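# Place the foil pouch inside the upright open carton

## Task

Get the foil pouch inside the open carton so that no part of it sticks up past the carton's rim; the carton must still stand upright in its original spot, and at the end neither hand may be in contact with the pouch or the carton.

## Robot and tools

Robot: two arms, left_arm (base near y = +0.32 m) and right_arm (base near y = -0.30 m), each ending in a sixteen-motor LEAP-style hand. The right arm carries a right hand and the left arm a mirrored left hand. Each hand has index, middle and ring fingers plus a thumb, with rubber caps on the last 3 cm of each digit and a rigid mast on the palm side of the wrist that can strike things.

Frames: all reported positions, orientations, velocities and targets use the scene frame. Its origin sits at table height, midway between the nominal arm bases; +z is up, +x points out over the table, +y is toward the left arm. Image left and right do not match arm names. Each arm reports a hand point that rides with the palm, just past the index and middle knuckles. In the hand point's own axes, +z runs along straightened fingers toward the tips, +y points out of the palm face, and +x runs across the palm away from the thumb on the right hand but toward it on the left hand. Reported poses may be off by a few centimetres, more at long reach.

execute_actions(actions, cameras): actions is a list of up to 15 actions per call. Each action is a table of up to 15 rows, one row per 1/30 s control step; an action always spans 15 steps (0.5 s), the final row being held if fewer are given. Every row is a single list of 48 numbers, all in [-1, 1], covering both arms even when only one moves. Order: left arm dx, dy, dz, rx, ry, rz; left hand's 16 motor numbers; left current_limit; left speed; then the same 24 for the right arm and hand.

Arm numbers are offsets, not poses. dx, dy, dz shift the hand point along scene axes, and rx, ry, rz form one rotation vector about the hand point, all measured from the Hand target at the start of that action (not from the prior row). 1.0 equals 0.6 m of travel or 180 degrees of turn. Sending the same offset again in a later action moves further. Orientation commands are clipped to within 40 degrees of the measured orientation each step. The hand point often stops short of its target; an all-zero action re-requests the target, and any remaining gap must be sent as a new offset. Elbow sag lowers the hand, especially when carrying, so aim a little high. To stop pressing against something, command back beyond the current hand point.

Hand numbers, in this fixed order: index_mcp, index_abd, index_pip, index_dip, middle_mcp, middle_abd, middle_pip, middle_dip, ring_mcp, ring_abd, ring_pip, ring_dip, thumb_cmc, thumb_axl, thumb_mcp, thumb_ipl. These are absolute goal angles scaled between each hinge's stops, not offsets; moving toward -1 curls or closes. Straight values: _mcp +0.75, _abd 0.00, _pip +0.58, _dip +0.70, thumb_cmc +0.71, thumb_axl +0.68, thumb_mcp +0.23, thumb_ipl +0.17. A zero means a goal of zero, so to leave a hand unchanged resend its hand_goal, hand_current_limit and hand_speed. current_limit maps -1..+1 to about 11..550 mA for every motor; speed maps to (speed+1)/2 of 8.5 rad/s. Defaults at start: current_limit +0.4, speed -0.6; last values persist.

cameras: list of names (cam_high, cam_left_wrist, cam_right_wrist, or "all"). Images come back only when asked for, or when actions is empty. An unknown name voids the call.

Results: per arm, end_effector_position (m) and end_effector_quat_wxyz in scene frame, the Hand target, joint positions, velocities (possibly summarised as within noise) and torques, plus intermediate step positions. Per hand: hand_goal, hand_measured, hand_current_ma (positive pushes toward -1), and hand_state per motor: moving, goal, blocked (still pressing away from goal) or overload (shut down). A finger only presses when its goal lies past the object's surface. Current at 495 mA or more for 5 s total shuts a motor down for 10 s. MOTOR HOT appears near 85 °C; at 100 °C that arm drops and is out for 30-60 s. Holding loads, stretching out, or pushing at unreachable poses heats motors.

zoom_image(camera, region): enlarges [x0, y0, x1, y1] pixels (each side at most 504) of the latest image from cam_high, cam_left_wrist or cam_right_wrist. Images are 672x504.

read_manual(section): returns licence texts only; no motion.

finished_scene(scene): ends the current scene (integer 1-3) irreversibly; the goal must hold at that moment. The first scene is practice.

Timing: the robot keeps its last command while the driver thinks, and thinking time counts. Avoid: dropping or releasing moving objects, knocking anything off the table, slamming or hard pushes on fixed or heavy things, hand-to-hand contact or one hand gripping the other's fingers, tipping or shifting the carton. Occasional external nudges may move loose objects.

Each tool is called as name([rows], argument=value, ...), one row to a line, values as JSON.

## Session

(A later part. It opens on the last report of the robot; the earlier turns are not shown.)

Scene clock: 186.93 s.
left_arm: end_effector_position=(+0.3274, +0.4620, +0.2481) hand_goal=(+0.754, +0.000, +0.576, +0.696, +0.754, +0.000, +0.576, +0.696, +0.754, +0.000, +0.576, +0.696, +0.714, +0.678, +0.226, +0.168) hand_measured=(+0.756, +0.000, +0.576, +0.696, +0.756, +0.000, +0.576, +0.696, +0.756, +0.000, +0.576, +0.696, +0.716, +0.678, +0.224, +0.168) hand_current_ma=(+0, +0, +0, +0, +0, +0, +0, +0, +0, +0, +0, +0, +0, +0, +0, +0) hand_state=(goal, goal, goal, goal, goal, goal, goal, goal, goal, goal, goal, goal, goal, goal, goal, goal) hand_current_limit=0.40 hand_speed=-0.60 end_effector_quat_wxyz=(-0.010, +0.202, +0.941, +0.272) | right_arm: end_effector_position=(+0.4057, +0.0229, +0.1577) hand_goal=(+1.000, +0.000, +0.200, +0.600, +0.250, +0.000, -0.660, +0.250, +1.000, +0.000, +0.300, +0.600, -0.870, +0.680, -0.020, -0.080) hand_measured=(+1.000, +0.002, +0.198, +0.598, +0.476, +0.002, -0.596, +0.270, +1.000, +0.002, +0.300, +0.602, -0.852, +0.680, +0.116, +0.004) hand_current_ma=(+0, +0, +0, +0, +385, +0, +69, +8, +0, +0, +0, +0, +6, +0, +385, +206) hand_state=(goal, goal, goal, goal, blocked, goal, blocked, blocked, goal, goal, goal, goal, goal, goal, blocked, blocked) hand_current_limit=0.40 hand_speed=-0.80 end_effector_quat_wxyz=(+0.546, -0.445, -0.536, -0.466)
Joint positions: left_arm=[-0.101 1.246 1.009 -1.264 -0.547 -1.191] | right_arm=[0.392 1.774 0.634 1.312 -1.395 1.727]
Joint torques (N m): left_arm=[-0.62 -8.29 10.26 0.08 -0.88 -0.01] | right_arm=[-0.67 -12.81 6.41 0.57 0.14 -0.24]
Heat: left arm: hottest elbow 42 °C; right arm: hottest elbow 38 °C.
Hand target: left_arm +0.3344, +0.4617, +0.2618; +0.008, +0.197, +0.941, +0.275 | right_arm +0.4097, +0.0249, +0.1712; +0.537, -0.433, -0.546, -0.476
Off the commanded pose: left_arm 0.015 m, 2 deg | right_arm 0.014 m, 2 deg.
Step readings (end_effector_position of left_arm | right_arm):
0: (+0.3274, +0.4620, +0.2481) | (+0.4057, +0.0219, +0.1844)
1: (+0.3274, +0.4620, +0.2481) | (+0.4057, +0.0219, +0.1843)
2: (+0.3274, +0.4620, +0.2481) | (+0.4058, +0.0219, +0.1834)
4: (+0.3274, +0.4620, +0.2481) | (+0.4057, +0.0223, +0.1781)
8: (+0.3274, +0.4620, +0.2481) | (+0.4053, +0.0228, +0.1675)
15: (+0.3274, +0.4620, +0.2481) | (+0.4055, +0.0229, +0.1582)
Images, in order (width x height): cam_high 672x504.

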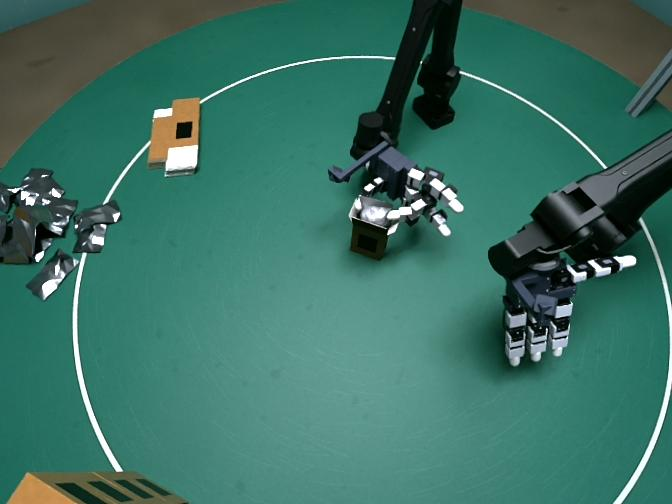

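execute_actions([
  [[0,0,0,0,0,0,0.754,0,0.576,0.696,0.754,0,0.576,0.696,0.754,0,0.576,0.696,0.714,0.678,0.226,0.168,0.4,-0.6,0,0,0.01,0,0,0,1,0,0.2,0.6,0.5,0,-0.60,0.26,1,0,0.3,0.6,-0.871,0.68,0.11,0,0.4,-0.85]],
  [[0,0,0,0,0,0,0.754,0,0.576,0.696,0.754,0,0.576,0.696,0.754,0,0.576,0.696,0.714,0.678,0.226,0.168,0.4,-0.6,0,0,0,0,0,0,1,0,0.2,0.6,0.58,0,-0.58,0.28,1,0,0.3,0.6,-0.871,0.68,0.15,0.02,0.4,-0.9]],
], cameras=["cam_high"])

zoom_image(camera="cam_high", region=[340, 170, 410, 240])

Scene clock: 193.67 s.
left_arm: end_effector_position=(+0.3274, +0.4620, +0.2481) hand_goal=(+0.754, +0.000, +0.576, +0.696, +0.754, +0.000, +0.576, +0.696, +0.754, +0.000, +0.576, +0.696, +0.714, +0.678, +0.226, +0.168) hand_measured=(+0.756, +0.000, +0.576, +0.696, +0.756, +0.000, +0.576, +0.696, +0.756, +0.000, +0.576, +0.696, +0.716, +0.678, +0.224, +0.168) hand_current_ma=(+0, +0, +0, +0, +0, +0, +0, +0, +0, +0, +0, +0, +0, +0, +0, +0) hand_state=(goal, goal, goal, goal, goal, goal, goal, goal, goal, goal, goal, goal, goal, goal, goal, goal) hand_current_limit=0.40 hand_speed=-0.60 end_effector_quat_wxyz=(-0.010, +0.202, +0.941, +0.272) | right_arm: end_effector_position=(+0.4057, +0.0228, +0.1646) hand_goal=(+1.000, +0.000, +0.200, +0.600, +0.580, +0.000, -0.580, +0.280, +1.000, +0.000, +0.300, +0.600, -0.870, +0.680, +0.150, +0.020) hand_measured=(+1.000, +0.002, +0.198, +0.598, +0.578, +0.002, -0.578, +0.280, +1.000, +0.002, +0.300, +0.602, -0.852, +0.680, +0.150, +0.022) hand_current_ma=(+0, +0, +0, +0, +0, +0, +0, +0, +0, +0, +0, +0, +7, +0, +0, +0) hand_state=(goal, goal, goal, goal, goal, goal, goal, goal, goal, goal, goal, goal, goal, goal, goal, goal) hand_current_limit=0.40 hand_speed=-0.90 end_effector_quat_wxyz=(+0.544, -0.444, -0.538, -0.467)
Joint positions: left_arm=[-0.101 1.246 1.009 -1.264 -0.547 -1.191] | right_arm=[0.392 1.748 0.634 1.275 -1.395 1.711]
Joint torques (N m): left_arm=[-0.38 -8.64 10.28 -0.01 -0.86 -0.05] | right_arm=[0.09 -12.63 6.76 0.7 0.13 -0.24]
Heat: left arm: hottest elbow 42 °C; right arm: hottest elbow 37 °C.
Hand target: left_arm +0.3344, +0.4617, +0.2618; +0.008, +0.197, +0.941, +0.275 | right_arm +0.4097, +0.0249, +0.1772; +0.537, -0.433, -0.546, -0.476
Off the commanded pose: left_arm 0.015 m, 2 deg | right_arm 0.013 m, 2 deg.
Step readings (end_effector_position of left_arm | right_arm):
0: (+0.3274, +0.4620, +0.2481) | (+0.4057, +0.0229, +0.1577)
1: (+0.3274, +0.4620, +0.2481) | (+0.4057, +0.0229, +0.1578)
2: (+0.3274, +0.4620, +0.2481) | (+0.4057, +0.0229, +0.1576)
4: (+0.3274, +0.4620, +0.2481) | (+0.4057, +0.0229, +0.1580)
8: (+0.3274, +0.4620, +0.2481) | (+0.4055, +0.0228, +0.1603)
15: (+0.3274, +0.4620, +0.2481) | (+0.4055, +0.0228, +0.1617)
16: (+0.3274, +0.4620, +0.2481) | (+0.4055, +0.0228, +0.1616)
17: (+0.3274, +0.4620, +0.2481) | (+0.4055, +0.0228, +0.1616)
19: (+0.3274, +0.4620, +0.2481) | (+0.4055, +0.0228, +0.1615)
23: (+0.3274, +0.4620, +0.2481) | (+0.4056, +0.0228, +0.1615)
30: (+0.3274, +0.4620, +0.2481) | (+0.4057, +0.0228, +0.1639)
Images, in order (width x height): cam_high 672x504.

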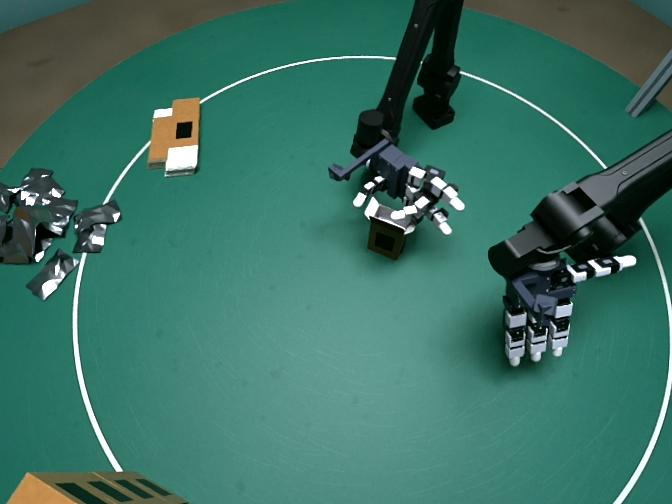

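Scaled by 7.200 from the camera's 672x504 image, which has a finer 960x720 frame.

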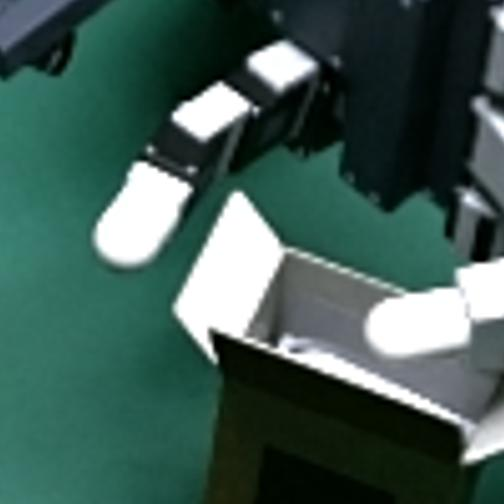

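execute_actions([
  [[0,0,0,0,0,0,0.754,0,0.576,0.696,0.754,0,0.576,0.696,0.754,0,0.576,0.696,0.714,0.678,0.226,0.168,0.4,-0.6,0,0,0.06,0,0,0,1,0,0.2,0.6,0.58,0,-0.58,0.28,1,0,0.3,0.6,-0.871,0.68,0.15,0.02,0.4,-0.9]],
  [[0,0,0,0,0,0,0.754,0,0.576,0.696,0.754,0,0.576,0.696,0.754,0,0.576,0.696,0.714,0.678,0.226,0.168,0.4,-0.6,-0.03,0,0.12,0,0,0,1,0,0.2,0.6,0.8,0,-0.2,0.4,1,0,0.3,0.6,-0.6,0.68,0.2,0.1,0.4,-0.7]],
], cameras=["cam_high"])

zoom_image(camera="cam_high", region=[345, 190, 425, 270])

Scene clock: 198.60 s.
left_arm: end_effector_position=(+0.3274, +0.4620, +0.2481) hand_goal=(+0.754, +0.000, +0.576, +0.696, +0.754, +0.000, +0.576, +0.696, +0.754, +0.000, +0.576, +0.696, +0.714, +0.678, +0.226, +0.168) hand_measured=(+0.756, +0.000, +0.576, +0.696, +0.756, +0.000, +0.576, +0.696, +0.756, +0.000, +0.576, +0.696, +0.716, +0.678, +0.224, +0.168) hand_current_ma=(+0, +0, +0, +0, +0, +0, +0, +0, +0, +0, +0, +0, +0, +0, +0, +0) hand_state=(goal, goal, goal, goal, goal, goal, goal, goal, goal, goal, goal, goal, goal, goal, goal, goal) hand_current_limit=0.40 hand_speed=-0.60 end_effector_quat_wxyz=(-0.010, +0.202, +0.941, +0.272) | right_arm: end_effector_position=(+0.3858, +0.0156, +0.2661) hand_goal=(+1.000, +0.000, +0.200, +0.600, +0.800, +0.000, -0.200, +0.400, +1.000, +0.000, +0.300, +0.600, -0.600, +0.680, +0.200, +0.100) hand_measured=(+1.000, +0.002, +0.198, +0.598, +0.798, +0.002, -0.202, +0.398, +1.000, +0.002, +0.300, +0.602, -0.592, +0.680, +0.198, +0.098) hand_current_ma=(+0, +0, +0, +0, +0, +0, +0, +0, +0, +0, +0, +0, +1, +0, +0, +0) hand_state=(goal, goal, goal, goal, goal, goal, goal, goal, goal, goal, goal, goal, goal, goal, goal, goal) hand_current_limit=0.40 hand_speed=-0.70 end_effector_quat_wxyz=(+0.547, -0.447, -0.533, -0.466)
Joint positions: left_arm=[-0.101 1.246 1.009 -1.264 -0.547 -1.191] | right_arm=[0.393 1.414 0.639 0.96 -1.389 1.747]
Joint torques (N m): left_arm=[-0.32 -8.59 10.25 0.12 -0.86 0] | right_arm=[0.62 -9.35 11.18 0.72 0.43 -0.16]
Heat: left arm: hottest elbow 42 °C; right arm: hottest elbow 37 °C.
Hand target: left_arm +0.3344, +0.4617, +0.2618; +0.008, +0.197, +0.941, +0.275 | right_arm +0.3917, +0.0250, +0.2853; +0.537, -0.433, -0.546, -0.476
Off the commanded pose: left_arm 0.015 m, 2 deg | right_arm 0.022 m, 3 deg.
Step readings (end_effector_position of left_arm | right_arm):
0: (+0.3274, +0.4620, +0.2481) | (+0.4057, +0.0228, +0.1647)
1: (+0.3274, +0.4620, +0.2481) | (+0.4057, +0.0228, +0.1647)
2: (+0.3274, +0.4620, +0.2481) | (+0.4056, +0.0228, +0.1656)
4: (+0.3274, +0.4620, +0.2481) | (+0.4052, +0.0226, +0.1713)
8: (+0.3274, +0.4620, +0.2481) | (+0.4033, +0.0220, +0.1952)
15: (+0.3274, +0.4620, +0.2481) | (+0.4019, +0.0215, +0.2022)
16: (+0.3274, +0.4620, +0.2481) | (+0.4019, +0.0215, +0.2015)
17: (+0.3274, +0.4620, +0.2481) | (+0.4014, +0.0214, +0.2021)
19: (+0.3274, +0.4620, +0.2481) | (+0.3994, +0.0207, +0.2119)
23: (+0.3274, +0.4620, +0.2481) | (+0.3905, +0.0172, +0.2582)
30: (+0.3274, +0.4620, +0.2481) | (+0.3851, +0.0156, +0.2747)
Images, in order (width x height): cam_high 672x504.

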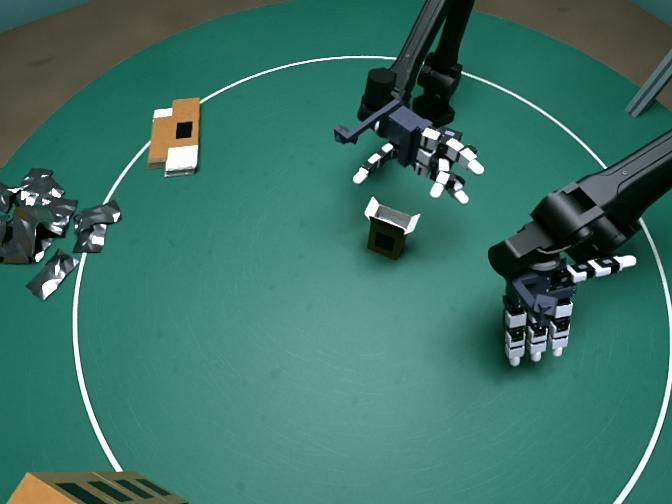

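Scaled by 6.300 from the camera's 672x504 image, which has a finer 960x720 frame.

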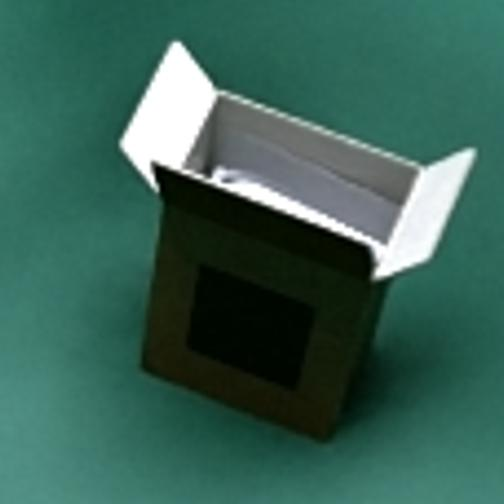

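execute_actions([
  [[0,0,0,0,0,0,0.754,0,0.576,0.696,0.754,0,0.576,0.696,0.754,0,0.576,0.696,0.714,0.678,0.226,0.168,0.4,-0.6,-0.0104,0.0225,0.03,-0.109,0.0726,-0.0594,0.5,0,0.58,0.7,0.5,0,0.58,0.7,1,0,0.58,0.7,0.3,0.68,0.226,0.168,0.4,-0.5]],
  [[0,0,0,0,0,0,0.754,0,0.576,0.696,0.754,0,0.576,0.696,0.754,0,0.576,0.696,0.714,0.678,0.226,0.168,0.4,-0.6,-0.0104,0.0225,0.02,-0.109,0.0726,-0.0594,0.233,0,0.58,0.7,0.233,0,0.58,0.7,1,0,0.58,0.7,0.714,0.68,0.226,0.168,0.4,-0.5]],
])

Scene clock: 217.03 s.
left_arm: end_effector_position=(+0.3274, +0.4620, +0.2481) hand_goal=(+0.754, +0.000, +0.576, +0.696, +0.754, +0.000, +0.576, +0.696, +0.754, +0.000, +0.576, +0.696, +0.714, +0.678, +0.226, +0.168) hand_measured=(+0.756, +0.000, +0.576, +0.696, +0.756, +0.000, +0.576, +0.696, +0.756, +0.000, +0.576, +0.696, +0.716, +0.678, +0.224, +0.168) hand_current_ma=(+0, +0, +0, +0, +0, +0, +0, +0, +0, +0, +0, +0, +0, +0, +0, +0) hand_state=(goal, goal, goal, goal, goal, goal, goal, goal, goal, goal, goal, goal, goal, goal, goal, goal) hand_current_limit=0.40 hand_speed=-0.60 end_effector_quat_wxyz=(-0.010, +0.202, +0.941, +0.272) | right_arm: end_effector_position=(+0.3716, +0.0391, +0.2856) hand_goal=(+0.234, +0.000, +0.580, +0.700, +0.234, +0.000, +0.580, +0.700, +1.000, +0.000, +0.580, +0.700, +0.714, +0.680, +0.226, +0.168) hand_measured=(+0.234, +0.002, +0.578, +0.698, +0.234, +0.002, +0.578, +0.698, +0.996, +0.002, +0.578, +0.698, +0.706, +0.680, +0.224, +0.166) hand_current_ma=(+0, +0, +0, +0, +0, +0, +0, +0, -1, +0, +0, +0, -2, +0, +0, +0) hand_state=(goal, goal, goal, goal, goal, goal, goal, goal, goal, goal, goal, goal, goal, goal, goal, goal) hand_current_limit=0.40 hand_speed=-0.50 end_effector_quat_wxyz=(-0.379, +0.783, +0.433, +0.237)
Joint positions: left_arm=[-0.101 1.246 1.009 -1.264 -0.547 -1.191] | right_arm=[0.679 1.272 1.173 -0.77 -0.667 1.443]
Joint torques (N m): left_arm=[0.21 -8.23 10.29 0.24 -0.87 0.05] | right_arm=[0.67 -9.88 15.47 0.69 -0.19 -0.16]
Heat: left arm: hottest elbow 42 °C; right arm: hottest elbow 39 °C.
Hand target: left_arm +0.3344, +0.4617, +0.2618; +0.008, +0.197, +0.941, +0.275 | right_arm +0.3792, +0.0520, +0.3153; -0.375, +0.770, +0.452, +0.249
Off the commanded pose: left_arm 0.015 m, 2 deg | right_arm 0.033 m, 3 deg.
Step readings (end_effector_position of left_arm | right_arm):
0: (+0.3274, +0.4620, +0.2481) | (+0.3858, +0.0156, +0.2661)
1: (+0.3274, +0.4620, +0.2481) | (+0.3866, +0.0154, +0.2655)
2: (+0.3274, +0.4620, +0.2481) | (+0.3887, +0.0158, +0.2633)
4: (+0.3274, +0.4620, +0.2481) | (+0.3909, +0.0162, +0.2590)
8: (+0.3274, +0.4620, +0.2481) | (+0.3795, +0.0221, +0.2671)
15: (+0.3274, +0.4620, +0.2481) | (+0.3744, +0.0256, +0.2798)
16: (+0.3274, +0.4620, +0.2481) | (+0.3757, +0.0251, +0.2779)
17: (+0.3274, +0.4620, +0.2481) | (+0.3777, +0.0237, +0.2734)
19: (+0.3274, +0.4620, +0.2481) | (+0.3801, +0.0202, +0.2650)
23: (+0.3274, +0.4620, +0.2481) | (+0.3694, +0.0262, +0.2707)
30: (+0.3274, +0.4620, +0.2481) | (+0.3671, +0.0405, +0.3075)

execute_actions([
  [[0,0,0,0,0,0,0.754,0,0.576,0.696,0.754,0,0.576,0.696,0.754,0,0.576,0.696,0.714,0.678,0.226,0.168,0.4,-0.6,-0.0104,0.0225,-0.01,-0.109,0.0726,-0.0594,0.233,0,0.58,0.7,0.233,0,0.58,0.7,1,0,0.58,0.7,0.714,0.68,0.226,0.168,0.4,-0.5]],
  [[0,0,0,0,0,0,0.754,0,0.576,0.696,0.754,0,0.576,0.696,0.754,0,0.576,0.696,0.714,0.678,0.226,0.168,0.4,-0.6,-0.0104,0.0225,-0.01,-0.109,0.0726,-0.0594,0.233,0,0.58,0.7,0.233,0,0.58,0.7,1,0,0.58,0.7,0.714,0.68,0.226,0.168,0.4,-0.5]],
], cameras=["cam_high","cam_right_wrist"])

Scene clock: 221.37 s.
left_arm: end_effector_position=(+0.3274, +0.4620, +0.2481) hand_goal=(+0.754, +0.000, +0.576, +0.696, +0.754, +0.000, +0.576, +0.696, +0.754, +0.000, +0.576, +0.696, +0.714, +0.678, +0.226, +0.168) hand_measured=(+0.756, +0.000, +0.576, +0.696, +0.756, +0.000, +0.576, +0.696, +0.756, +0.000, +0.576, +0.696, +0.716, +0.678, +0.224, +0.168) hand_current_ma=(+0, +0, +0, +0, +0, +0, +0, +0, +0, +0, +0, +0, +0, +0, +0, +0) hand_state=(goal, goal, goal, goal, goal, goal, goal, goal, goal, goal, goal, goal, goal, goal, goal, goal) hand_current_limit=0.40 hand_speed=-0.60 end_effector_quat_wxyz=(-0.010, +0.202, +0.941, +0.272) | right_arm: end_effector_position=(+0.3626, +0.0723, +0.2846) hand_goal=(+0.234, +0.000, +0.580, +0.700, +0.234, +0.000, +0.580, +0.700, +1.000, +0.000, +0.580, +0.700, +0.714, +0.680, +0.226, +0.168) hand_measured=(+0.236, +0.002, +0.578, +0.698, +0.236, +0.002, +0.578, +0.698, +0.994, +0.002, +0.578, +0.698, +0.706, +0.680, +0.224, +0.166) hand_current_ma=(+0, +0, +0, +0, +0, +0, +0, +0, -1, +0, +0, +0, -1, +0, +0, +0) hand_state=(goal, goal, goal, goal, goal, goal, goal, goal, goal, goal, goal, goal, goal, goal, goal, goal) hand_current_limit=0.40 hand_speed=-0.50 end_effector_quat_wxyz=(-0.128, +0.953, +0.272, -0.041)
Joint positions: left_arm=[-0.101 1.246 1.009 -1.264 -0.547 -1.191] | right_arm=[0.866 1.824 1.947 -1.632 -0.262 1.841]
Joint torques (N m): left_arm=[-0.97 -9.11 10.47 0.02 -0.8 0] | right_arm=[0.56 -16.85 13.65 -0.38 -0.2 0.2]
Heat: left arm: hottest elbow 42 °C; right arm: hottest elbow 40 °C.
Hand target: left_arm +0.3344, +0.4617, +0.2618; +0.008, +0.197, +0.941, +0.275 | right_arm +0.3667, +0.0789, +0.3033; -0.137, +0.953, +0.267, -0.028
Off the commanded pose: left_arm 0.015 m, 2 deg | right_arm 0.020 m, 2 deg.
Step readings (end_effector_position of left_arm | right_arm):
0: (+0.3274, +0.4620, +0.2481) | (+0.3717, +0.0391, +0.2856)
1: (+0.3274, +0.4620, +0.2481) | (+0.3725, +0.0377, +0.2857)
2: (+0.3274, +0.4620, +0.2481) | (+0.3735, +0.0327, +0.2849)
4: (+0.3274, +0.4620, +0.2481) | (+0.3760, +0.0280, +0.2875)
8: (+0.3274, +0.4620, +0.2481) | (+0.3755, +0.0501, +0.2985)
15: (+0.3274, +0.4620, +0.2481) | (+0.3664, +0.0597, +0.2875)
16: (+0.3274, +0.4620, +0.2481) | (+0.3663, +0.0578, +0.2861)
17: (+0.3274, +0.4620, +0.2481) | (+0.3668, +0.0522, +0.2863)
19: (+0.3274, +0.4620, +0.2481) | (+0.3705, +0.0485, +0.2919)
23: (+0.3274, +0.4620, +0.2481) | (+0.3753, +0.0662, +0.2981)
30: (+0.3274, +0.4620, +0.2481) | (+0.3641, +0.0725, +0.2798)
camera_calibration:
cam_right_wrist: T_world_to_cam=[[-0.36791, -0.912199, -0.180375, 0.287697], [-0.54603, 0.0549263, 0.835963, -0.0856563], [-0.752657, 0.406049, -0.518296, 0.516388], [0, 0, 0, 1]] pos_world=[0.447739, 0.0574629, 0.391141]
Images, in order (width x height): cam_high 672x504, cam_right_wrist 672x504.

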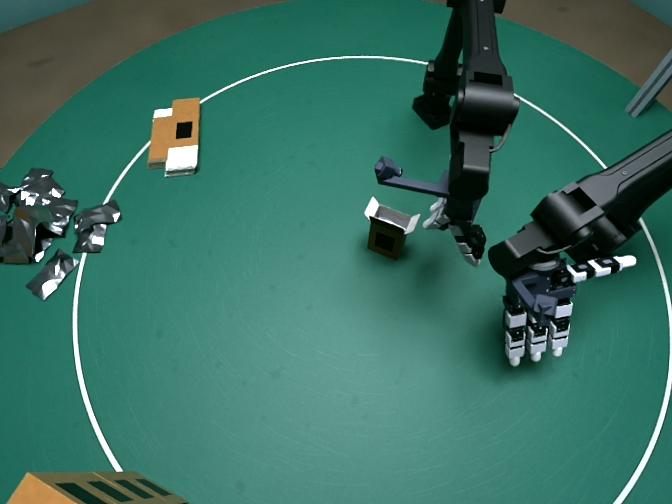

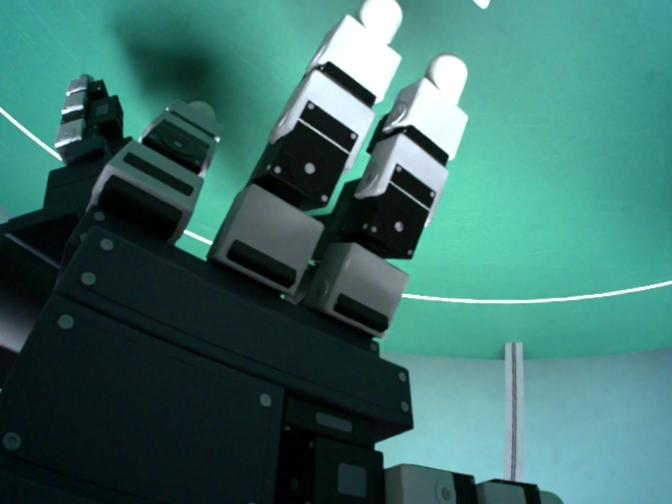

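execute_actions([
  [[0,0,0,0,0,0,0.754,0,0.576,0.696,0.754,0,0.576,0.696,0.754,0,0.576,0.696,0.714,0.678,0.226,0.168,0.4,-0.6,0,0,-0.13,0,0,0,0.233,0,0.58,0.7,0.233,0,0.58,0.7,1,0,0.58,0.7,0.714,0.68,0.226,0.168,0.4,-0.5]],
  [[0,0,0,0,0,0,0.754,0,0.576,0.696,0.754,0,0.576,0.696,0.754,0,0.576,0.696,0.714,0.678,0.226,0.168,0.4,-0.6,0,0,-0.11,0,0,0,0.233,0,0.58,0.7,0.233,0,0.58,0.7,1,0,0.58,0.7,0.714,0.68,0.226,0.168,0.4,-0.5]],
], cameras=["cam_high","cam_right_wrist"])

zoom_image(camera="cam_high", region=[350, 180, 470, 280])

Scene clock: 228.10 s.
left_arm: end_effector_position=(+0.3274, +0.4620, +0.2481) hand_goal=(+0.754, +0.000, +0.576, +0.696, +0.754, +0.000, +0.576, +0.696, +0.754, +0.000, +0.576, +0.696, +0.714, +0.678, +0.226, +0.168) hand_measured=(+0.756, +0.000, +0.576, +0.696, +0.756, +0.000, +0.576, +0.696, +0.756, +0.000, +0.576, +0.696, +0.716, +0.678, +0.224, +0.168) hand_current_ma=(+0, +0, +0, +0, +0, +0, +0, +0, +0, +0, +0, +0, +0, +0, +0, +0) hand_state=(goal, goal, goal, goal, goal, goal, goal, goal, goal, goal, goal, goal, goal, goal, goal, goal) hand_current_limit=0.40 hand_speed=-0.60 end_effector_quat_wxyz=(-0.010, +0.202, +0.941, +0.272) | right_arm: end_effector_position=(+0.3636, +0.0735, +0.1531) hand_goal=(+0.234, +0.000, +0.580, +0.700, +0.234, +0.000, +0.580, +0.700, +1.000, +0.000, +0.580, +0.700, +0.714, +0.680, +0.226, +0.168) hand_measured=(+0.236, +0.002, +0.578, +0.698, +0.236, +0.002, +0.578, +0.698, +0.994, +0.002, +0.578, +0.698, +0.706, +0.680, +0.224, +0.166) hand_current_ma=(+0, +0, +0, +0, +0, +0, +0, +0, -1, +0, +0, +0, -1, +0, +0, +0) hand_state=(goal, goal, goal, goal, goal, goal, goal, goal, goal, goal, goal, goal, goal, goal, goal, goal) hand_current_limit=0.40 hand_speed=-0.50 end_effector_quat_wxyz=(-0.129, +0.953, +0.272, -0.038)
Joint positions: left_arm=[-0.101 1.246 1.009 -1.264 -0.547 -1.191] | right_arm=[0.866 1.84 1.625 -1.286 -0.262 1.843]
Joint torques (N m): left_arm=[-0.38 -8.59 10.37 -0.03 -0.87 0.05] | right_arm=[-0.09 -16.56 10.29 0.44 -0.2 0.2]
Heat: left arm: hottest elbow 42 °C; right arm: hottest elbow 40 °C.
Hand target: left_arm +0.3344, +0.4617, +0.2618; +0.008, +0.197, +0.941, +0.275 | right_arm +0.3668, +0.0790, +0.1593; -0.137, +0.953, +0.267, -0.028
Off the commanded pose: left_arm 0.015 m, 2 deg | right_arm 0.009 m, 2 deg.
Step readings (end_effector_position of left_arm | right_arm):
0: (+0.3274, +0.4620, +0.2481) | (+0.3626, +0.0723, +0.2846)
1: (+0.3274, +0.4620, +0.2481) | (+0.3627, +0.0724, +0.2846)
2: (+0.3274, +0.4620, +0.2481) | (+0.3638, +0.0736, +0.2818)
4: (+0.3274, +0.4620, +0.2481) | (+0.3661, +0.0762, +0.2715)
8: (+0.3274, +0.4620, +0.2481) | (+0.3631, +0.0730, +0.2368)
15: (+0.3274, +0.4620, +0.2481) | (+0.3636, +0.0735, +0.2170)
16: (+0.3274, +0.4620, +0.2481) | (+0.3642, +0.0741, +0.2168)
17: (+0.3274, +0.4620, +0.2481) | (+0.3657, +0.0758, +0.2137)
19: (+0.3274, +0.4620, +0.2481) | (+0.3674, +0.0776, +0.2023)
23: (+0.3274, +0.4620, +0.2481) | (+0.3625, +0.0724, +0.1707)
30: (+0.3274, +0.4620, +0.2481) | (+0.3629, +0.0728, +0.1532)
camera_calibration:
cam_right_wrist: T_world_to_cam=[[-0.368494, -0.910735, -0.186477, 0.266418], [-0.549385, 0.0515273, 0.833979, 0.0265678], [-0.749925, 0.409764, -0.519332, 0.447339], [0, 0, 0, 1]] pos_world=[0.44824, 0.0579638, 0.259841]
Images, in order (width x height): cam_high 672x504, cam_right_wrist 672x504.

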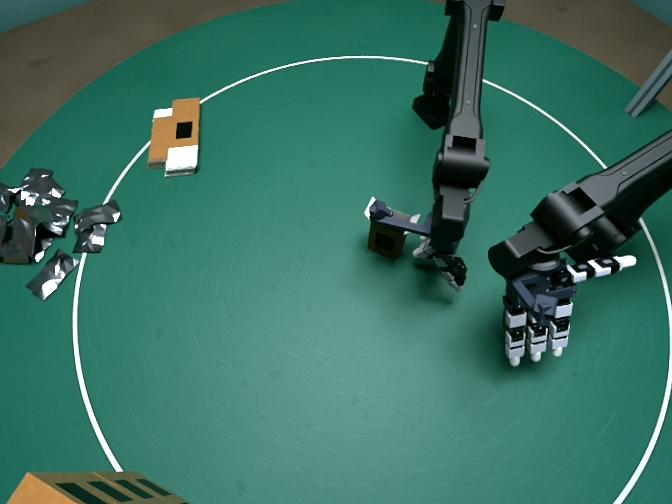

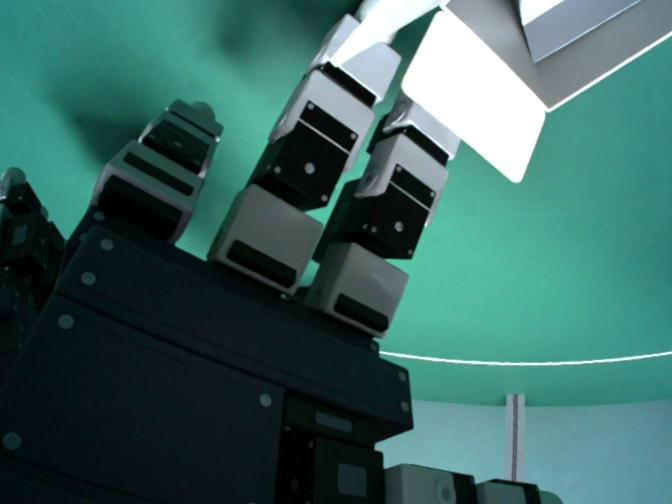

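Scaled by 4.200 from the camera's 672x504 image, which has a finer 960x720 frame.

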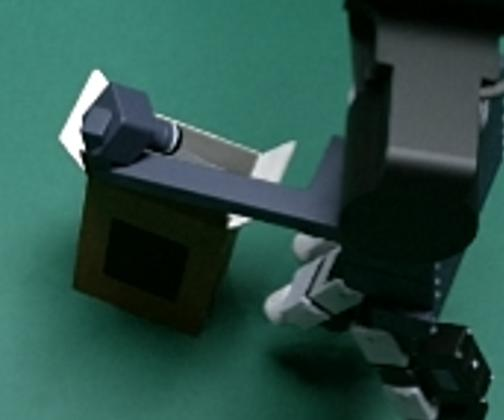

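execute_actions([
  [[0,0,0,0,0,0,0.754,0,0.576,0.696,0.754,0,0.576,0.696,0.754,0,0.576,0.696,0.714,0.678,0.226,0.168,0.4,-0.6,-0.0083,-0.005,-0.037,0,0,0,0.233,0,0.58,0.7,0.233,0,0.58,0.7,1,0,0.58,0.7,0.714,0.68,0.226,0.168,0.4,-0.5]],
  [[0,0,0,0,0,0,0.754,0,0.576,0.696,0.754,0,0.576,0.696,0.754,0,0.576,0.696,0.714,0.678,0.226,0.168,0.4,-0.6,0.0245,-0.0378,0,0,0,0,0.233,0,0.58,0.7,0.233,0,0.58,0.7,1,0,0.58,0.7,0.714,0.68,0.226,0.168,0.4,-0.5]],
  [[0,0,0,0,0,0,0.754,0,0.576,0.696,0.754,0,0.576,0.696,0.754,0,0.576,0.696,0.714,0.678,0.226,0.168,0.4,-0.6,0.018,-0.028,0,0,0,0,0.233,0,0.58,0.7,0.233,0,0.58,0.7,1,0,0.58,0.7,0.714,0.68,0.226,0.168,0.4,-0.5]],
], cameras=["cam_high","cam_right_wrist"])

zoom_image(camera="cam_high", region=[350, 180, 470, 280])

Scene clock: 235.97 s.
left_arm: end_effector_position=(+0.3274, +0.4620, +0.2481) hand_goal=(+0.754, +0.000, +0.576, +0.696, +0.754, +0.000, +0.576, +0.696, +0.754, +0.000, +0.576, +0.696, +0.714, +0.678, +0.226, +0.168) hand_measured=(+0.756, +0.000, +0.576, +0.696, +0.756, +0.000, +0.576, +0.696, +0.756, +0.000, +0.576, +0.696, +0.716, +0.678, +0.224, +0.168) hand_current_ma=(+0, +0, +0, +0, +0, +0, +0, +0, +0, +0, +0, +0, +0, +0, +0, +0) hand_state=(goal, goal, goal, goal, goal, goal, goal, goal, goal, goal, goal, goal, goal, goal, goal, goal) hand_current_limit=0.40 hand_speed=-0.60 end_effector_quat_wxyz=(-0.010, +0.202, +0.941, +0.272) | right_arm: end_effector_position=(+0.3815, +0.0388, +0.1249) hand_goal=(+0.234, +0.000, +0.580, +0.700, +0.234, +0.000, +0.580, +0.700, +1.000, +0.000, +0.580, +0.700, +0.714, +0.680, +0.226, +0.168) hand_measured=(+0.236, +0.002, +0.578, +0.698, +0.238, +0.002, +0.580, +0.698, +0.994, +0.002, +0.578, +0.698, +0.706, +0.680, +0.224, +0.166) hand_current_ma=(+0, +0, +0, +0, +0, +0, +0, +0, -1, +0, +0, +0, -1, +0, +0, +0) hand_state=(goal, goal, goal, goal, goal, goal, goal, goal, goal, goal, goal, goal, goal, goal, goal, goal) hand_current_limit=0.40 hand_speed=-0.50 end_effector_quat_wxyz=(-0.129, +0.955, +0.264, -0.039)
Joint positions: left_arm=[-0.101 1.246 1.009 -1.264 -0.547 -1.191] | right_arm=[0.798 1.835 1.542 -1.225 -0.266 1.79]
Joint torques (N m): left_arm=[-0.97 -8.53 10.3 -0.12 -0.87 -0.03] | right_arm=[-0.73 -18.61 9.59 -0.13 -0.18 -0.03]
Heat: left arm: hottest elbow 42 °C; right arm: hottest elbow 40 °C.
Hand target: left_arm +0.3344, +0.4617, +0.2618; +0.008, +0.197, +0.941, +0.275 | right_arm +0.3873, +0.0366, +0.1370; -0.137, +0.953, +0.267, -0.028
Off the commanded pose: left_arm 0.015 m, 2 deg | right_arm 0.014 m, 2 deg.
Step readings (end_effector_position of left_arm | right_arm):
0: (+0.3274, +0.4620, +0.2481) | (+0.3636, +0.0735, +0.1531)
1: (+0.3274, +0.4620, +0.2481) | (+0.3637, +0.0737, +0.1529)
2: (+0.3274, +0.4620, +0.2481) | (+0.3641, +0.0741, +0.1517)
4: (+0.3274, +0.4620, +0.2481) | (+0.3650, +0.0750, +0.1470)
8: (+0.3274, +0.4620, +0.2481) | (+0.3613, +0.0711, +0.1358)
15: (+0.3274, +0.4620, +0.2481) | (+0.3604, +0.0703, +0.1321)
16: (+0.3274, +0.4620, +0.2481) | (+0.3605, +0.0704, +0.1321)
17: (+0.3274, +0.4620, +0.2481) | (+0.3603, +0.0702, +0.1319)
19: (+0.3274, +0.4620, +0.2481) | (+0.3605, +0.0685, +0.1310)
23: (+0.3274, +0.4620, +0.2481) | (+0.3629, +0.0610, +0.1273)
30: (+0.3274, +0.4620, +0.2481) | (+0.3696, +0.0530, +0.1262)
31: (+0.3274, +0.4620, +0.2481) | (+0.3698, +0.0529, +0.1262)
32: (+0.3274, +0.4620, +0.2481) | (+0.3705, +0.0522, +0.1261)
34: (+0.3274, +0.4620, +0.2481) | (+0.3714, +0.0509, +0.1258)
38: (+0.3274, +0.4620, +0.2481) | (+0.3757, +0.0442, +0.1249)
45: (+0.3274, +0.4620, +0.2481) | (+0.3813, +0.0387, +0.1249)
camera_calibration:
cam_right_wrist: T_world_to_cam=[[-0.384188, -0.904896, -0.183204, 0.241412], [-0.545146, 0.062189, 0.836031, 0.0594478], [-0.745127, 0.421066, -0.517193, 0.457881], [0, 0, 0, 1]] pos_world=[0.466335, 0.0219577, 0.23134]
Images, in order (width x height): cam_high 672x504, cam_right_wrist 672x504.

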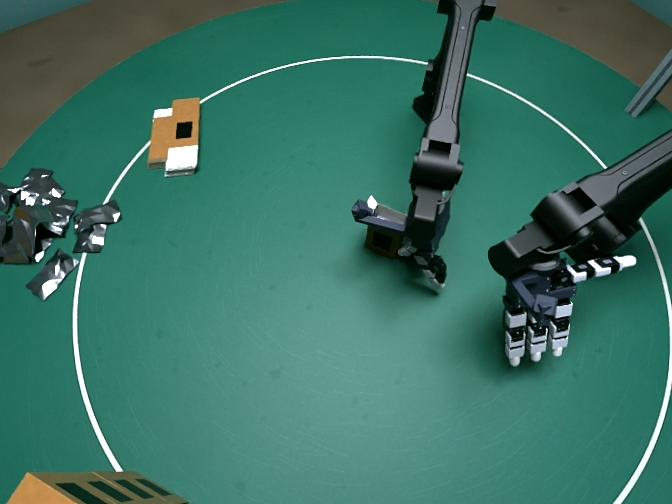

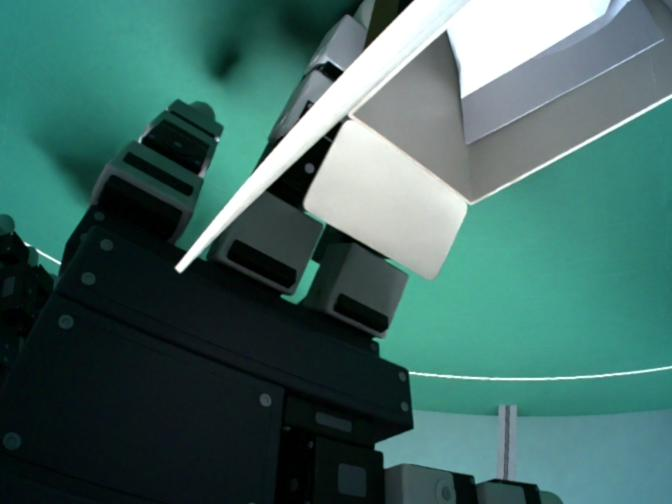

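Scaled by 4.200 from the camera's 672x504 image, which has a finer 960x720 frame.

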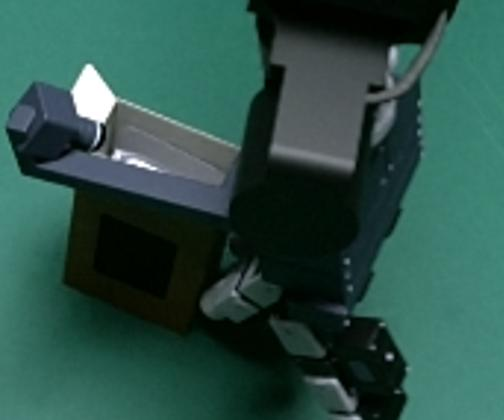

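execute_actions([
  [[0,0,0,0,0,0,0.754,0,0.576,0.696,0.754,0,0.576,0.696,0.754,0,0.576,0.696,0.714,0.678,0.226,0.168,0.4,-0.6,0.023,-0.023,0.004,0,0,0,0.233,0,0.58,0.7,0.233,0,0.58,0.7,1,0,0.58,0.7,0.714,0.68,0.226,0.168,0.4,-0.5]],
  [[0,0,0,0,0,0,0.754,0,0.576,0.696,0.754,0,0.576,0.696,0.754,0,0.576,0.696,0.714,0.678,0.226,0.168,0.4,-0.6,0.023,-0.023,0,0,0,0,0.233,0,0.58,0.7,0.233,0,0.58,0.7,1,0,0.58,0.7,0.714,0.68,0.226,0.168,0.4,-0.5]],
], cameras=["cam_high","cam_right_wrist"])

zoom_image(camera="cam_high", region=[340, 180, 440, 280])

Scene clock: 241.00 s.
left_arm: end_effector_position=(+0.3274, +0.4620, +0.2481) hand_goal=(+0.754, +0.000, +0.576, +0.696, +0.754, +0.000, +0.576, +0.696, +0.754, +0.000, +0.576, +0.696, +0.714, +0.678, +0.226, +0.168) hand_measured=(+0.756, +0.000, +0.576, +0.696, +0.756, +0.000, +0.576, +0.696, +0.756, +0.000, +0.576, +0.696, +0.716, +0.678, +0.224, +0.168) hand_current_ma=(+0, +0, +0, +0, +0, +0, +0, +0, +0, +0, +0, +0, +0, +0, +0, +0) hand_state=(goal, goal, goal, goal, goal, goal, goal, goal, goal, goal, goal, goal, goal, goal, goal, goal) hand_current_limit=0.40 hand_speed=-0.60 end_effector_quat_wxyz=(-0.010, +0.202, +0.941, +0.272) | right_arm: end_effector_position=(+0.4050, +0.0083, +0.1250) hand_goal=(+0.234, +0.000, +0.580, +0.700, +0.234, +0.000, +0.580, +0.700, +1.000, +0.000, +0.580, +0.700, +0.714, +0.680, +0.226, +0.168) hand_measured=(+0.238, +0.002, +0.580, +0.698, +0.238, +0.002, +0.580, +0.698, +0.994, +0.002, +0.578, +0.698, +0.708, +0.680, +0.224, +0.166) hand_current_ma=(+0, +0, +0, +0, +0, +0, +0, +0, -1, +0, +0, +0, -1, +0, +0, +0) hand_state=(goal, goal, goal, goal, goal, goal, goal, goal, goal, goal, goal, goal, goal, goal, goal, goal) hand_current_limit=0.40 hand_speed=-0.50 end_effector_quat_wxyz=(-0.130, +0.955, +0.264, -0.041)
Joint positions: left_arm=[-0.101 1.246 1.009 -1.264 -0.547 -1.191] | right_arm=[0.728 1.835 1.542 -1.248 -0.273 1.717]
Joint torques (N m): left_arm=[-0.56 -8.82 10.19 -0.02 -0.85 -0.01] | right_arm=[-0.67 -17.49 11.12 -0.4 -0.19 -0.06]
Heat: left arm: hottest elbow 42 °C; right arm: hottest elbow 40 °C.
Hand target: left_arm +0.3344, +0.4617, +0.2618; +0.008, +0.197, +0.941, +0.275 | right_arm +0.4149, +0.0089, +0.1395; -0.137, +0.953, +0.267, -0.028
Off the commanded pose: left_arm 0.015 m, 2 deg | right_arm 0.018 m, 2 deg.
Step readings (end_effector_position of left_arm | right_arm):
0: (+0.3274, +0.4620, +0.2481) | (+0.3816, +0.0388, +0.1249)
1: (+0.3274, +0.4620, +0.2481) | (+0.3816, +0.0388, +0.1249)
2: (+0.3274, +0.4620, +0.2481) | (+0.3821, +0.0386, +0.1248)
4: (+0.3274, +0.4620, +0.2481) | (+0.3834, +0.0373, +0.1248)
8: (+0.3274, +0.4620, +0.2481) | (+0.3881, +0.0311, +0.1249)
15: (+0.3274, +0.4620, +0.2481) | (+0.3935, +0.0244, +0.1250)
16: (+0.3274, +0.4620, +0.2481) | (+0.3935, +0.0243, +0.1250)
17: (+0.3274, +0.4620, +0.2481) | (+0.3942, +0.0234, +0.1250)
19: (+0.3274, +0.4620, +0.2481) | (+0.3949, +0.0221, +0.1250)
23: (+0.3274, +0.4620, +0.2481) | (+0.3994, +0.0158, +0.1250)
30: (+0.3274, +0.4620, +0.2481) | (+0.4048, +0.0084, +0.1250)
camera_calibration:
cam_right_wrist: T_world_to_cam=[[-0.384763, -0.904843, -0.182252, 0.223111], [-0.541695, 0.0614889, 0.838323, 0.0723075], [-0.747345, 0.421281, -0.513808, 0.488691], [0, 0, 0, 1]] pos_world=[0.490234, -0.00844207, 0.231139]
Images, in order (width x height): cam_high 672x504, cam_right_wrist 672x504.

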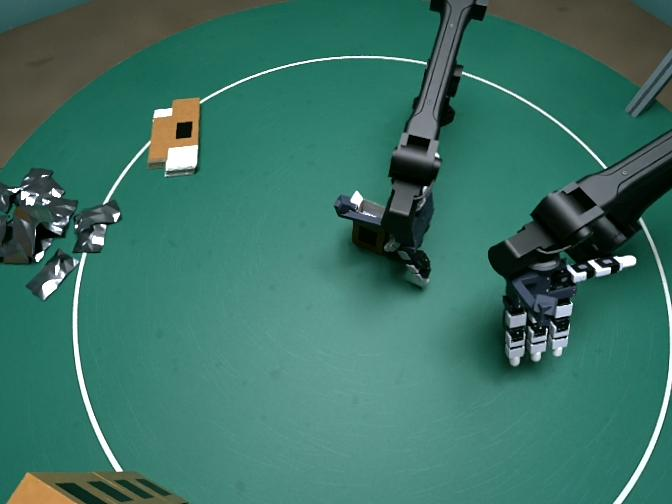

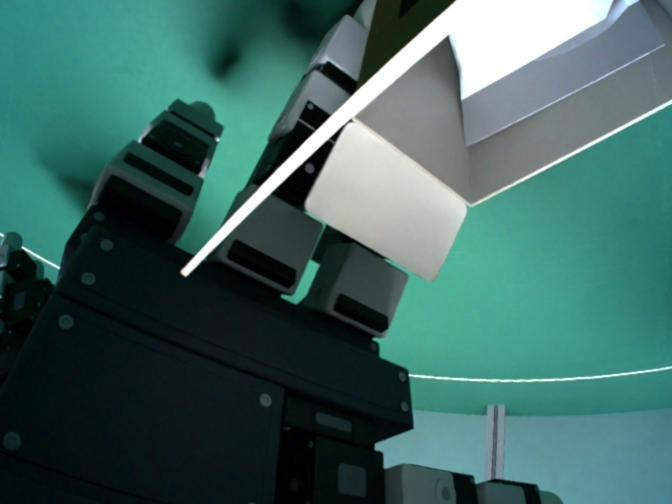

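Scaled by 5.040 from the camera's 672x504 image, which has a finer 960x720 frame.

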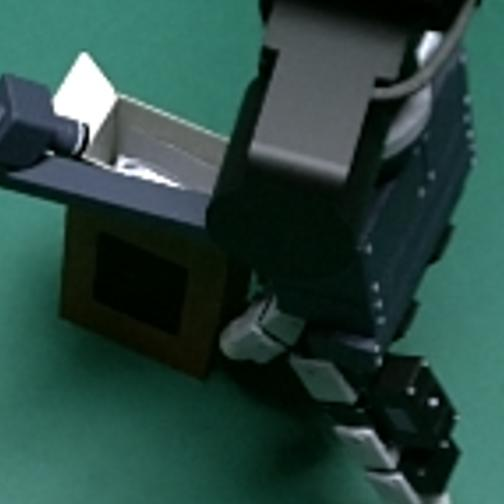

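execute_actions([
  [[0,0,0,0,0,0,0.754,0,0.576,0.696,0.754,0,0.576,0.696,0.754,0,0.576,0.696,0.714,0.678,0.226,0.168,0.4,-0.6,-0.045,0.065,0,0,0,0,0.233,0,0.58,0.7,0.233,0,0.58,0.7,1,0,0.58,0.7,0.714,0.68,0.226,0.168,0.4,-0.5]],
  [[0,0,0,0,0,0,0.754,0,0.576,0.696,0.754,0,0.576,0.696,0.754,0,0.576,0.696,0.714,0.678,0.226,0.168,0.4,-0.6,-0.02,0.04,0.13,0,0,0,0.233,0,0.58,0.7,0.233,0,0.58,0.7,1,0,0.58,0.7,0.714,0.68,0.226,0.168,0.4,-0.5]],
  [[0,0,0,0,0,0,0.754,0,0.576,0.696,0.754,0,0.576,0.696,0.754,0,0.576,0.696,0.714,0.678,0.226,0.168,0.4,-0.6,-0.05,0.1,0.1,0,0,0,0.233,0,0.58,0.7,0.233,0,0.58,0.7,1,0,0.58,0.7,0.714,0.68,0.226,0.168,0.4,-0.5]],
], cameras=["cam_high"])

zoom_image(camera="cam_high", region=[330, 180, 410, 260])

Scene clock: 247.93 s.
left_arm: end_effector_position=(+0.3274, +0.4620, +0.2481) hand_goal=(+0.754, +0.000, +0.576, +0.696, +0.754, +0.000, +0.576, +0.696, +0.754, +0.000, +0.576, +0.696, +0.714, +0.678, +0.226, +0.168) hand_measured=(+0.756, +0.000, +0.576, +0.696, +0.756, +0.000, +0.576, +0.696, +0.756, +0.000, +0.576, +0.696, +0.716, +0.678, +0.224, +0.168) hand_current_ma=(+0, +0, +0, +0, +0, +0, +0, +0, +0, +0, +0, +0, +0, +0, +0, +0) hand_state=(goal, goal, goal, goal, goal, goal, goal, goal, goal, goal, goal, goal, goal, goal, goal, goal) hand_current_limit=0.40 hand_speed=-0.60 end_effector_quat_wxyz=(-0.010, +0.202, +0.941, +0.272) | right_arm: end_effector_position=(+0.3537, +0.0714, +0.2194) hand_goal=(+0.234, +0.000, +0.580, +0.700, +0.234, +0.000, +0.580, +0.700, +1.000, +0.000, +0.580, +0.700, +0.714, +0.680, +0.226, +0.168) hand_measured=(+0.238, +0.002, +0.580, +0.698, +0.238, +0.002, +0.580, +0.698, +0.994, +0.002, +0.578, +0.698, +0.710, +0.680, +0.224, +0.166) hand_current_ma=(+0, +0, +0, +0, +0, +0, +0, +0, -1, +0, +0, +0, +0, +0, +0, +0) hand_state=(goal, goal, goal, goal, goal, goal, goal, goal, goal, goal, goal, goal, goal, goal, goal, goal) hand_current_limit=0.40 hand_speed=-0.50 end_effector_quat_wxyz=(-0.123, +0.955, +0.263, -0.053)
Joint positions: left_arm=[-0.101 1.246 1.009 -1.264 -0.547 -1.191] | right_arm=[0.873 1.818 1.766 -1.477 -0.266 1.866]
Joint torques (N m): left_arm=[-0.91 -8.53 10.28 -0.12 -0.85 0.02] | right_arm=[-1.38 -16.5 10.02 0.57 -0.11 0]
Heat: left arm: hottest elbow 42 °C; right arm: hottest elbow 41 °C.
Hand target: left_arm +0.3344, +0.4617, +0.2618; +0.008, +0.197, +0.941, +0.275 | right_arm +0.3621, +0.0719, +0.2204; -0.128, +0.955, +0.265, -0.044 (last step not sent: back at the drive's target)
Off the commanded pose: left_arm 0.015 m, 2 deg | right_arm 0.084 m, 3 deg.
led back after a hold (right arm): the arm was led back toward your command in small steps, so it may still be short of it.
Step readings (end_effector_position of left_arm | right_arm):
0: (+0.3274, +0.4620, +0.2481) | (+0.4050, +0.0084, +0.1250)
1: (+0.3274, +0.4620, +0.2481) | (+0.4050, +0.0084, +0.1250)
2: (+0.3274, +0.4620, +0.2481) | (+0.4046, +0.0088, +0.1250)
4: (+0.3274, +0.4620, +0.2481) | (+0.4022, +0.0108, +0.1251)
8: (+0.3274, +0.4620, +0.2481) | (+0.3910, +0.0227, +0.1252)
15: (+0.3274, +0.4620, +0.2481) | (+0.3775, +0.0370, +0.1254)
16: (+0.3274, +0.4620, +0.2481) | (+0.3774, +0.0369, +0.1255)
17: (+0.3274, +0.4620, +0.2481) | (+0.3764, +0.0365, +0.1281)
19: (+0.3274, +0.4620, +0.2481) | (+0.3737, +0.0352, +0.1377)
23: (+0.3274, +0.4620, +0.2481) | (+0.3744, +0.0476, +0.1703)
30: (+0.3274, +0.4620, +0.2481) | (+0.3727, +0.0627, +0.2034)
31: (+0.3274, +0.4620, +0.2481) | (+0.3726, +0.0625, +0.2037) HELD (not all sent) right_arm
32: (+0.3274, +0.4620, +0.2481) | (+0.3724, +0.0624, +0.2038)
34: (+0.3274, +0.4620, +0.2481) | (+0.3714, +0.0620, +0.2038)
38: (+0.3274, +0.4620, +0.2481) | (+0.3644, +0.0664, +0.2142)
40: (+0.3274, +0.4620, +0.2481) | (+0.3602, +0.0778, +0.2258) HELD (not all sent) right_arm
45: (+0.3274, +0.4620, +0.2481) | (+0.3508, +0.0890, +0.2327) HELD (not all sent) right_arm
HELD (not all sent) right_arm: steps 31 and 40 to 45.
pose unreachable (right arm): on one or more control steps of this call, first in action 2 (counted from 0), this arm could not follow its commanded pose, so it was not sent that pose on those steps. It may still have moved: this result reports where it is.
cause: moving toward the commanded pose would bring a part of the arm too close to another arm (a part of this arm just beyond joint 6 (wrist roll) and a part of the left arm just beyond its joint 4 (wrist pitch), where that arm would come to rest).
Images, in order (width x height): cam_high 672x504.

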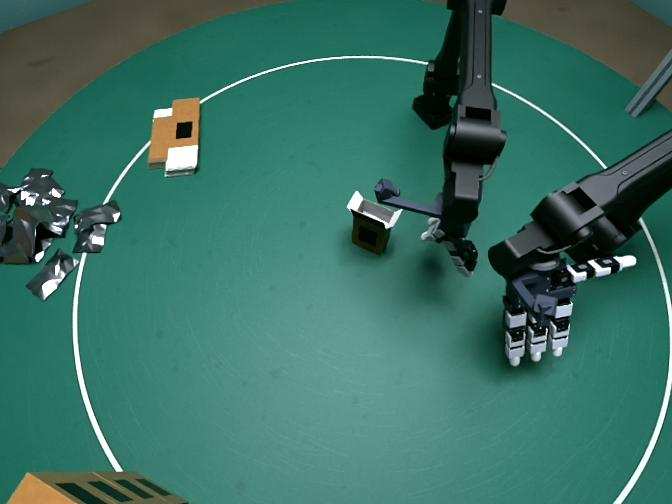

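Scaled by 6.300 from the camera's 672x504 image, which has a finer 960x720 frame.

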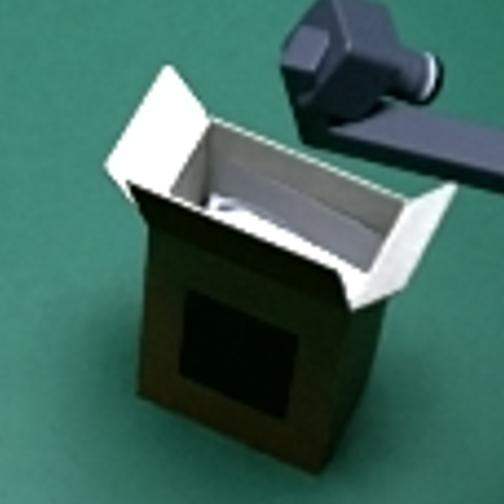

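finished_scene(scene=3)

The scene is finished: the task was done.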